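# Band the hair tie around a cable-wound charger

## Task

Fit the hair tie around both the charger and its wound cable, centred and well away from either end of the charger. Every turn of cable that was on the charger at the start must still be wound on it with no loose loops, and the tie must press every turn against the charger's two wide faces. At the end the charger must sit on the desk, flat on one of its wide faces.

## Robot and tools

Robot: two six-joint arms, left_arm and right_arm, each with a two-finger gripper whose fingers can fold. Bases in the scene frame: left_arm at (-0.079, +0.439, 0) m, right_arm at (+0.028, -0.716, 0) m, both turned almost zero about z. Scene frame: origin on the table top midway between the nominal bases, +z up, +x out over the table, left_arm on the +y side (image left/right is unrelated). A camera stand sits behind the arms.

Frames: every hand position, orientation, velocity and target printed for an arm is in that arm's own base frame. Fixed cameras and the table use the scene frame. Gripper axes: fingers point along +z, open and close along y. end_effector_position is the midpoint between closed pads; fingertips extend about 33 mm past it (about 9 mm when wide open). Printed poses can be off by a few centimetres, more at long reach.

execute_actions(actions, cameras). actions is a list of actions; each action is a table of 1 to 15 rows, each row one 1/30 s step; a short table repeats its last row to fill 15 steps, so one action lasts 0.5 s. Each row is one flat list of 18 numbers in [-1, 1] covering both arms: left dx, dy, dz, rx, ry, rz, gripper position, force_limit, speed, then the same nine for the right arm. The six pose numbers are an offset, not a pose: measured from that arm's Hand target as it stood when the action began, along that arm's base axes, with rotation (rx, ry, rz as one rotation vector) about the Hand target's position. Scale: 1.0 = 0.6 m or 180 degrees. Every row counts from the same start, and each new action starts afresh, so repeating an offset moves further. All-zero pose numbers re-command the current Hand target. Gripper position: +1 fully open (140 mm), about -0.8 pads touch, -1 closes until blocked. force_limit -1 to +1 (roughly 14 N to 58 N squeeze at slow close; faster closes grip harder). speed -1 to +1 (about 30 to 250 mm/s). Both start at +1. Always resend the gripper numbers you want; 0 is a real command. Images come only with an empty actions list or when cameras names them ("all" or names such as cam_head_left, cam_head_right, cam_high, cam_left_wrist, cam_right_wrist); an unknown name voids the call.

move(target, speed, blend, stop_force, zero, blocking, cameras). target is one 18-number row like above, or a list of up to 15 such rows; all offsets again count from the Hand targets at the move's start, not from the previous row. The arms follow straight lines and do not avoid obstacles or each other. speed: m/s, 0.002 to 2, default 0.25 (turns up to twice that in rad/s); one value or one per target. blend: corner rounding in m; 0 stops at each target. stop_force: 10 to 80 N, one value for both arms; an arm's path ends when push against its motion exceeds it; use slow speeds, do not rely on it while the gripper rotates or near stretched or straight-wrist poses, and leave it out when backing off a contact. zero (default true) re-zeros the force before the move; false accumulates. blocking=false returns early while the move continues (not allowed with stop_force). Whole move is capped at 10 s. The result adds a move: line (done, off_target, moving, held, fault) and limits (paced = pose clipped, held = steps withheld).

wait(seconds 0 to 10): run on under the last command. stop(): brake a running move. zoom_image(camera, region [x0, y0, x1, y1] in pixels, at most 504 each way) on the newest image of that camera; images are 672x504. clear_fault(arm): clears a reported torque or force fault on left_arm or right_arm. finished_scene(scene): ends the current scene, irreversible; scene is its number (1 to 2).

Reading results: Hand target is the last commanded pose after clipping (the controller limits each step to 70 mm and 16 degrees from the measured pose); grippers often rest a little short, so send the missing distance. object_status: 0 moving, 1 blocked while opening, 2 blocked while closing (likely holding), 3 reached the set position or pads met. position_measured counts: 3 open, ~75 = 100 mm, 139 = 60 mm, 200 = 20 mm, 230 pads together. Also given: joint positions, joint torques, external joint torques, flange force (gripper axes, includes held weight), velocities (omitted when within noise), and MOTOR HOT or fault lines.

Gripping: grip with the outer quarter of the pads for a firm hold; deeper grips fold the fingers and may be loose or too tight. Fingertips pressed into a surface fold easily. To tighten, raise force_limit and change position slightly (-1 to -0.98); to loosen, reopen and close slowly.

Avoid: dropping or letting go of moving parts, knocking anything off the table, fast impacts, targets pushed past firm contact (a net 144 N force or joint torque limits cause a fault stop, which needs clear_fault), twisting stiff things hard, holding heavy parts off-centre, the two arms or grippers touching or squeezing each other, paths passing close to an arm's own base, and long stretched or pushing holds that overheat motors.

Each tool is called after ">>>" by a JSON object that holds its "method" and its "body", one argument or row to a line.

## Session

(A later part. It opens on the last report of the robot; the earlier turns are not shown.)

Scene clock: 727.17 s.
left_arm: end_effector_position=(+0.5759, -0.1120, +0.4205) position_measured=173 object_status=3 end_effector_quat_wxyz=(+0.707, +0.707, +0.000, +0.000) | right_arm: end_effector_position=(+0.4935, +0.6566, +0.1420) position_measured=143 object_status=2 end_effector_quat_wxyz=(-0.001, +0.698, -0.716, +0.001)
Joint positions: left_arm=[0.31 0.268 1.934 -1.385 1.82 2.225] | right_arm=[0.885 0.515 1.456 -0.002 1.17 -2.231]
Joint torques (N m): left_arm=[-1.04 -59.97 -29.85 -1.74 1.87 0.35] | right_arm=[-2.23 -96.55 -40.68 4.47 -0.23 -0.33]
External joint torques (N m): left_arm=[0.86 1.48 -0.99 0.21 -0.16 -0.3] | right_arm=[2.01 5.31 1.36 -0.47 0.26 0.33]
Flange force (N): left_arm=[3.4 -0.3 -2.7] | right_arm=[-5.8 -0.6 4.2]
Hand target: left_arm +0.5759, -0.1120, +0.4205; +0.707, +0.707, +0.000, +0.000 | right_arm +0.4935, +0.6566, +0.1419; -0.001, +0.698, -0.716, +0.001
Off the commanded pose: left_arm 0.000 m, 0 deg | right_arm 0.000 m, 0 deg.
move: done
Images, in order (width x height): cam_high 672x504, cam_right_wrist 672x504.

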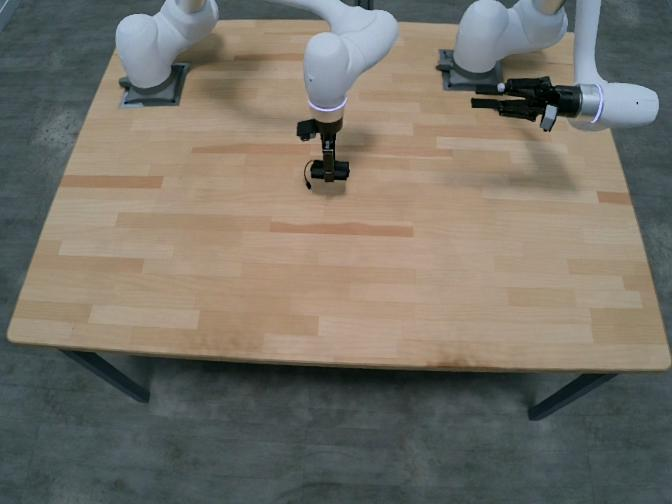

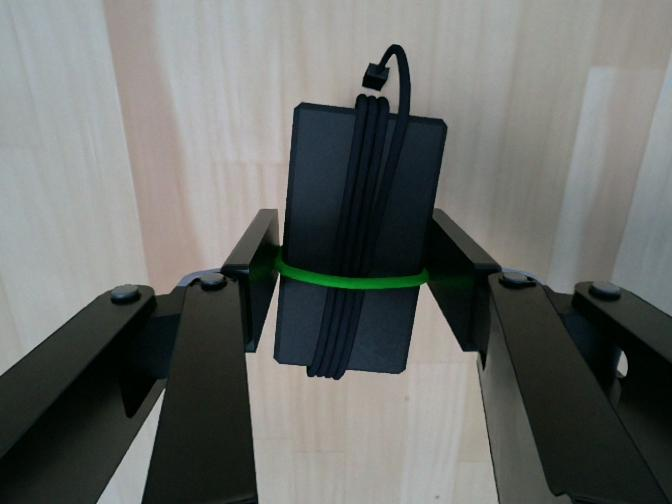

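>>> {"method": "move", "body": {
  "target": [0,0,0,0,0,0,-0.35,0,-1,0,0,0.05,0,0,0,-1,0,-1],
  "speed": 0.06,
  "cameras": ["cam_right_wrist","cam_high"]
}}

>>> {"method": "zoom_image", "body": {
  "camera": "cam_high",
  "region": [250, 110, 410, 230]
}}

Scene clock: 731.60 s.
left_arm: end_effector_position=(+0.5759, -0.1120, +0.4205) position_measured=173 object_status=3 end_effector_quat_wxyz=(+0.707, +0.707, +0.000, +0.000) | right_arm: end_effector_position=(+0.4935, +0.6566, +0.1719) position_measured=143 object_status=2 end_effector_quat_wxyz=(-0.001, +0.698, -0.716, +0.001)
Joint positions: left_arm=[0.31 0.269 1.934 -1.385 1.82 2.225] | right_arm=[0.885 0.497 1.426 -0.002 1.217 -2.231]
Joint torques (N m): left_arm=[-1.37 -60.33 -29.74 -1.69 1.88 0.36] | right_arm=[-2.04 -95.8 -40.83 4.53 -0.24 -0.3]
External joint torques (N m): left_arm=[1.24 2.08 -1.03 0.17 -0.19 -0.31] | right_arm=[1.9 5.87 0.86 -0.46 0.26 0.3]
Flange force (N): left_arm=[4.1 -0.8 -3.6] | right_arm=[-7.5 -2.0 3.8]
Hand target: left_arm +0.5759, -0.1120, +0.4205; +0.707, +0.707, +0.000, +0.000 | right_arm +0.4935, +0.6566, +0.1719; -0.001, +0.698, -0.716, +0.001
Off the commanded pose: left_arm 0.000 m, 0 deg | right_arm 0.000 m, 0 deg.
move: done
Images, in order (width x height): cam_high 672x504, cam_right_wrist 672x504.

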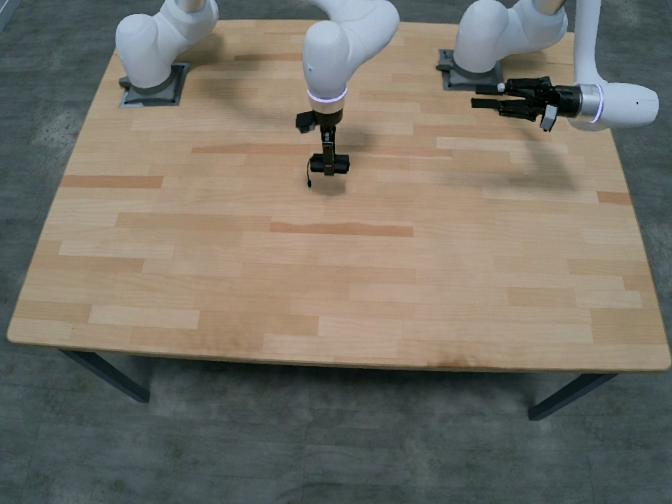

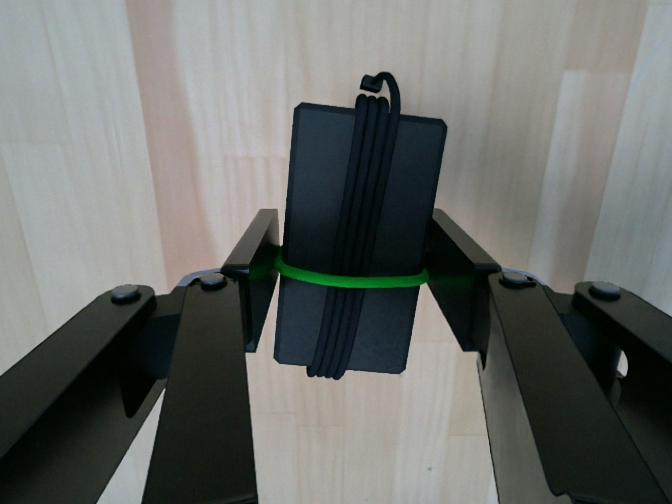

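Scaled by 3.150.

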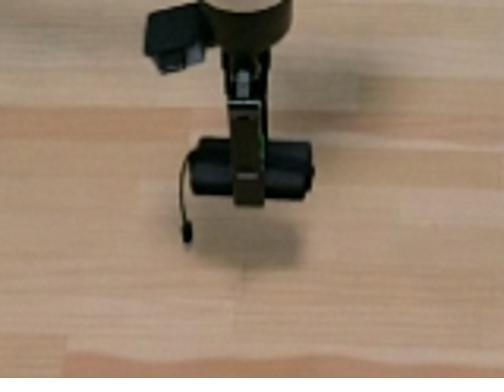

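>>> {"method": "move", "body": {
  "target": [
    [0,0,0,0,0,0,-0.35,0,-1,0.0097,0.066,-0.0448,0,0,0,-1,0,-1],
    [0,0,0,0,0,0,-0.35,0,-1,0.0338,0.231,-0.2,0,0,0,-1,0,-1]
  ],
  "speed": 0.06,
  "blend": [0.01,0],
  "cameras": ["cam_right_wrist","cam_high"]
}}

>>> {"method": "zoom_image", "body": {
  "camera": "cam_high",
  "region": [270, 90, 430, 210]
}}

Scene clock: 741.37 s.
left_arm: end_effector_position=(+0.5759, -0.1120, +0.4205) position_measured=173 object_status=3 end_effector_quat_wxyz=(+0.707, +0.707, +0.000, +0.000) | right_arm: end_effector_position=(+0.5138, +0.7953, +0.0520) position_measured=143 object_status=2 end_effector_quat_wxyz=(-0.001, +0.698, -0.716, +0.001)
Joint positions: left_arm=[0.31 0.269 1.934 -1.385 1.82 2.225] | right_arm=[0.961 0.766 1.2 -0.002 1.175 -2.155]
Joint torques (N m): left_arm=[-1.37 -60.28 -29.7 -1.68 1.86 0.4] | right_arm=[-2.18 -118.42 -40.26 4.49 -0.26 -0.3]
External joint torques (N m): left_arm=[1.4 1.85 -1.1 0.16 -0.16 -0.35] | right_arm=[2.33 7.26 1.28 -0.51 0.29 0.3]
Flange force (N): left_arm=[3.9 -0.4 -3.8] | right_arm=[-8.6 -2.0 5.4]
Hand target: left_arm +0.5759, -0.1120, +0.4205; +0.707, +0.707, +0.000, +0.000 | right_arm +0.5137, +0.7952, +0.0519; -0.001, +0.698, -0.716, +0.001
Off the commanded pose: left_arm 0.000 m, 0 deg | right_arm 0.000 m, 0 deg.
move: done
Images, in order (width x height): cam_high 672x504, cam_right_wrist 672x504.

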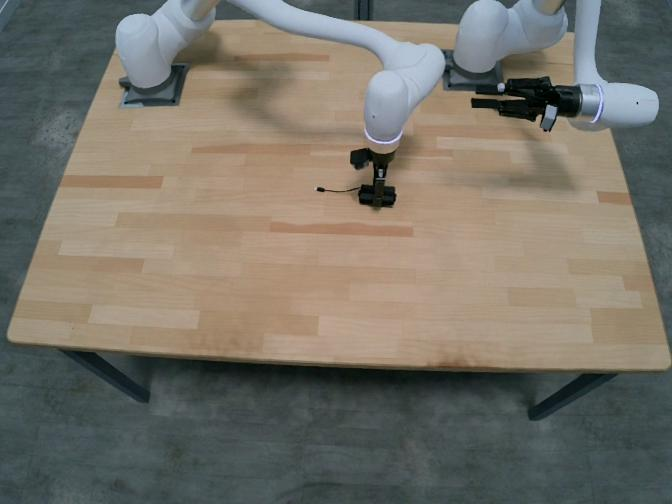

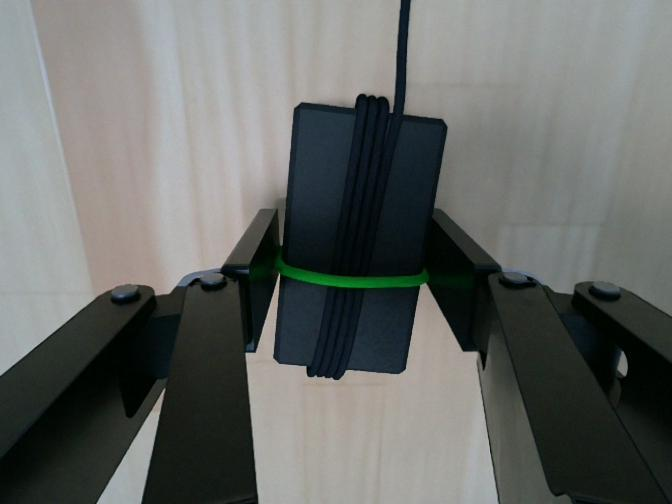

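Scaled by 3.150.

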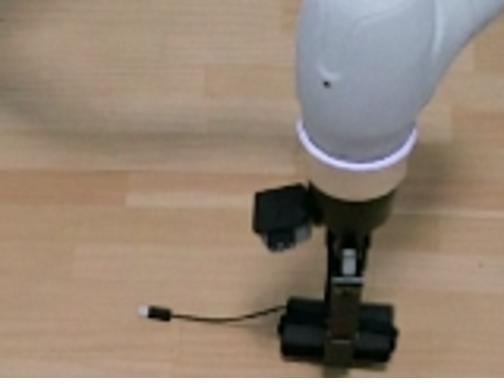

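>>> {"method": "move", "body": {
  "target": [0,0,0,0,0,0,-0.35,0,-1,0,0,-0.0267,0,0,0,-1,0,-1],
  "speed": 0.015,
  "stop_force": 10,
  "cameras": ["cam_right_wrist"]
}}

Scene clock: 745.83 s.
left_arm: end_effector_position=(+0.5759, -0.1120, +0.4205) position_measured=173 object_status=3 end_effector_quat_wxyz=(+0.707, +0.707, +0.000, +0.000) | right_arm: end_effector_position=(+0.5138, +0.7953, +0.0407) position_measured=143 object_status=2 end_effector_quat_wxyz=(-0.001, +0.698, -0.716, +0.001)
Joint positions: left_arm=[0.31 0.269 1.934 -1.385 1.82 2.225] | right_arm=[0.961 0.773 1.208 -0.002 1.159 -2.155]
Joint torques (N m): left_arm=[-0.97 -60.41 -29.91 -1.69 1.82 0.37] | right_arm=[-2.28 -103.76 -32.38 4.31 -0.32 -0.34]
External joint torques (N m): left_arm=[0.91 1.9 -0.91 0.17 -0.11 -0.32] | right_arm=[1.96 -8.41 -6.59 -0.35 0.34 0.34]
Flange force (N): left_arm=[3.8 -0.7 -3.0] | right_arm=[-6.8 -1.3 -10.7]
Hand target: left_arm +0.5759, -0.1120, +0.4205; +0.707, +0.707, +0.000, +0.000 | right_arm +0.5138, +0.7953, +0.0407; -0.001, +0.698, -0.716, +0.001 (not the last commanded pose)
Off the commanded pose: left_arm 0.000 m, 0 deg | right_arm 0.005 m, 0 deg.
move: contact (right_arm)
Images, in order (width x height): cam_right_wrist 672x504.

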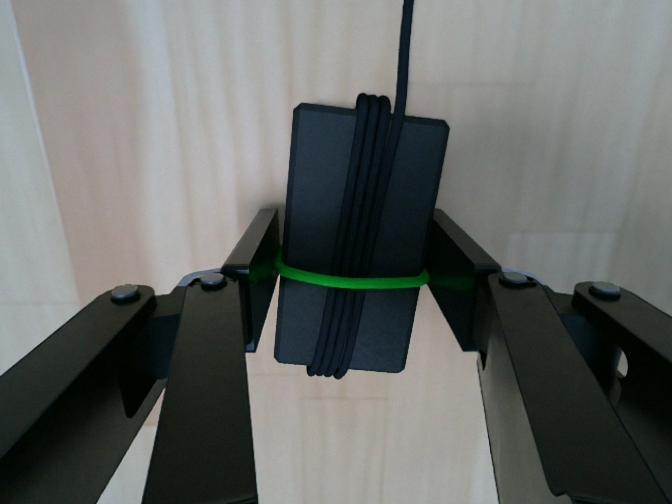

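>>> {"method": "execute_actions", "body": {
  "actions": [
    [[0,0,0,0,0,0,-0.35,0,-1,0,0,0,0,0,0,0.0,0,-1]],
    [[0,0,0,0,0,0,-0.35,0,-1,0,0,0,0,0,0,0.3,0,-1]],
    [[0,0,0,0,0,0,-0.35,0,-1,0,0,0,0,0,0,0.3,0,-1]]
  ],
  "cameras": ["cam_right_wrist"]
}}

Scene clock: 750.83 s.
left_arm: end_effector_position=(+0.5759, -0.1120, +0.4205) position_measured=173 object_status=3 end_effector_quat_wxyz=(+0.707, +0.707, +0.000, +0.000) | right_arm: end_effector_position=(+0.5138, +0.7953, +0.0407) position_measured=91 object_status=3 end_effector_quat_wxyz=(-0.001, +0.698, -0.716, +0.001)
Joint positions: left_arm=[0.31 0.269 1.934 -1.385 1.82 2.225] | right_arm=[0.961 0.773 1.208 -0.002 1.159 -2.155]
Joint torques (N m): left_arm=[-0.92 -60.44 -29.72 -1.7 1.87 0.36] | right_arm=[-2.08 -116.01 -38.25 4.45 -0.26 -0.3]
External joint torques (N m): left_arm=[0.97 1.89 -1.1 0.18 -0.17 -0.31] | right_arm=[2.37 2.54 -1.12 -0.43 0.28 0.3]
External joint torques at the end of the 1st action: left_arm=[1.56 1.61 -1.1 0.18 -0.17 -0.27] | right_arm=[1.74 4.57 -0.34 -0.52 0.29 0.34]
External joint torques at the end of the 2nd action: left_arm=[1.6 1.83 -1.09 0.16 -0.11 -0.34] | right_arm=[2.15 4.34 -0.41 -0.52 0.26 0.28]
Flange force (N): left_arm=[4.1 -0.6 -3.1] | right_arm=[-8.1 -1.6 0.6]
Flange force at the end of the 1st action (N): left_arm=[3.4 -0.4 -3.9] | right_arm=[-8.6 -2.7 2.5]
Flange force at the end of the 2nd action (N): left_arm=[3.7 -0.4 -4.1] | right_arm=[-8.6 -2.2 2.4]
Hand target: left_arm +0.5759, -0.1120, +0.4205; +0.707, +0.707, +0.000, +0.000 | right_arm +0.5138, +0.7953, +0.0407; -0.001, +0.698, -0.716, +0.001
Off the commanded pose: left_arm 0.000 m, 0 deg | right_arm 0.000 m, 0 deg.
Images, in order (width x height): cam_right_wrist 672x504.

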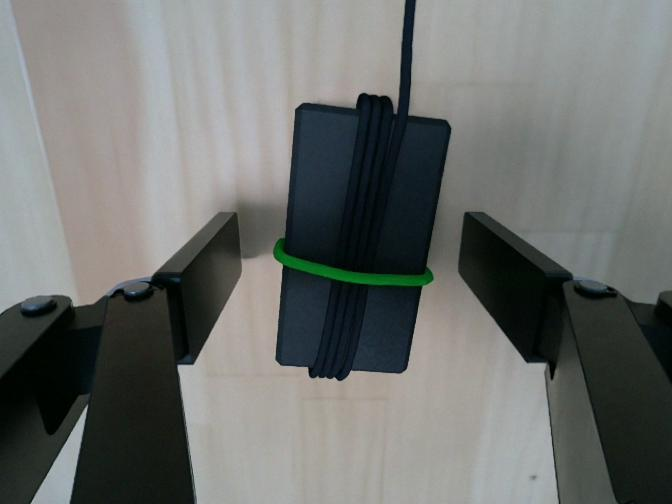

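>>> {"method": "move", "body": {
  "target": [0,0,0,0,0,0,-0.35,0,-1,-0.02,-0.03,0.2,0,0,0,0.3,0,-1],
  "speed": 0.1,
  "cameras": ["cam_right_wrist","cam_high"]
}}

>>> {"method": "zoom_image", "body": {
  "camera": "cam_right_wrist",
  "region": [250, 60, 460, 300]
}}

Scene clock: 757.93 s.
left_arm: end_effector_position=(+0.5759, -0.1120, +0.4205) position_measured=173 object_status=3 end_effector_quat_wxyz=(+0.707, +0.707, +0.000, +0.000) | right_arm: end_effector_position=(+0.5018, +0.7773, +0.1607) position_measured=91 object_status=3 end_effector_quat_wxyz=(-0.001, +0.698, -0.716, +0.001)
Joint positions: left_arm=[0.31 0.269 1.934 -1.385 1.82 2.225] | right_arm=[0.961 0.669 1.166 -0.002 1.306 -2.156]
Joint torques (N m): left_arm=[-1.26 -60.29 -29.78 -1.65 1.88 0.38] | right_arm=[-1.97 -109.27 -40.31 4.67 -0.25 -0.3]
External joint torques (N m): left_arm=[1.2 1.99 -1.01 0.12 -0.19 -0.33] | right_arm=[2.18 4.04 -0.42 -0.51 0.28 0.3]
Flange force (N): left_arm=[4.0 -0.7 -3.4] | right_arm=[-8.7 -2.1 1.0]
Hand target: left_arm +0.5759, -0.1120, +0.4205; +0.707, +0.707, +0.000, +0.000 | right_arm +0.5018, +0.7773, +0.1607; -0.001, +0.698, -0.716, +0.001
Off the commanded pose: left_arm 0.000 m, 0 deg | right_arm 0.000 m, 0 deg.
move: done
Images, in order (width x height): cam_high 672x504, cam_right_wrist 672x504.

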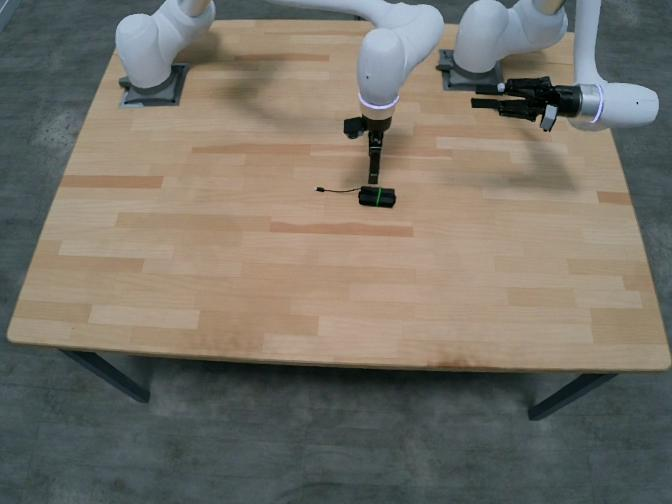

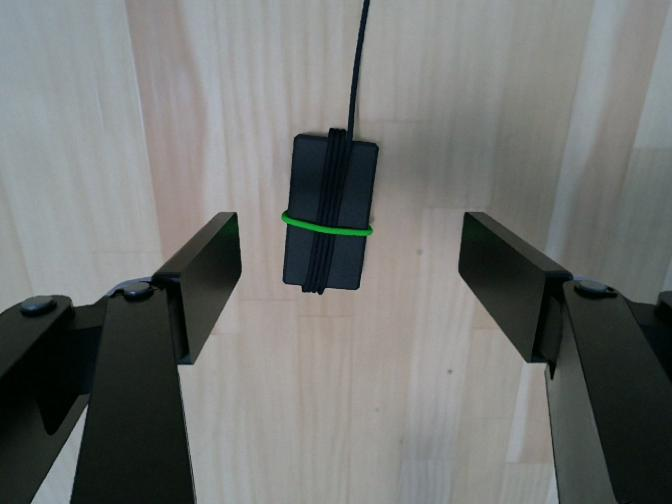

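Scaled by 2.100.

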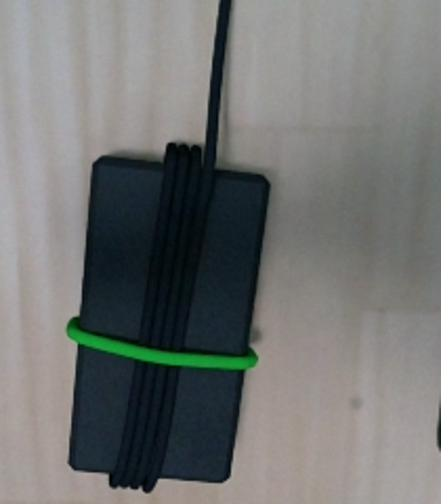

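>>> {"method": "zoom_image", "body": {
  "camera": "cam_high",
  "region": [310, 170, 410, 220]
}}

Scaled by 5.040.

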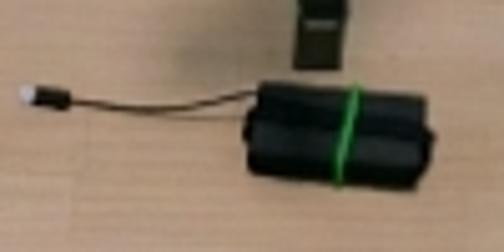

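>>> {"method": "finished_scene", "body": {
  "scene": 2
}}

The scene is finished: the task was done.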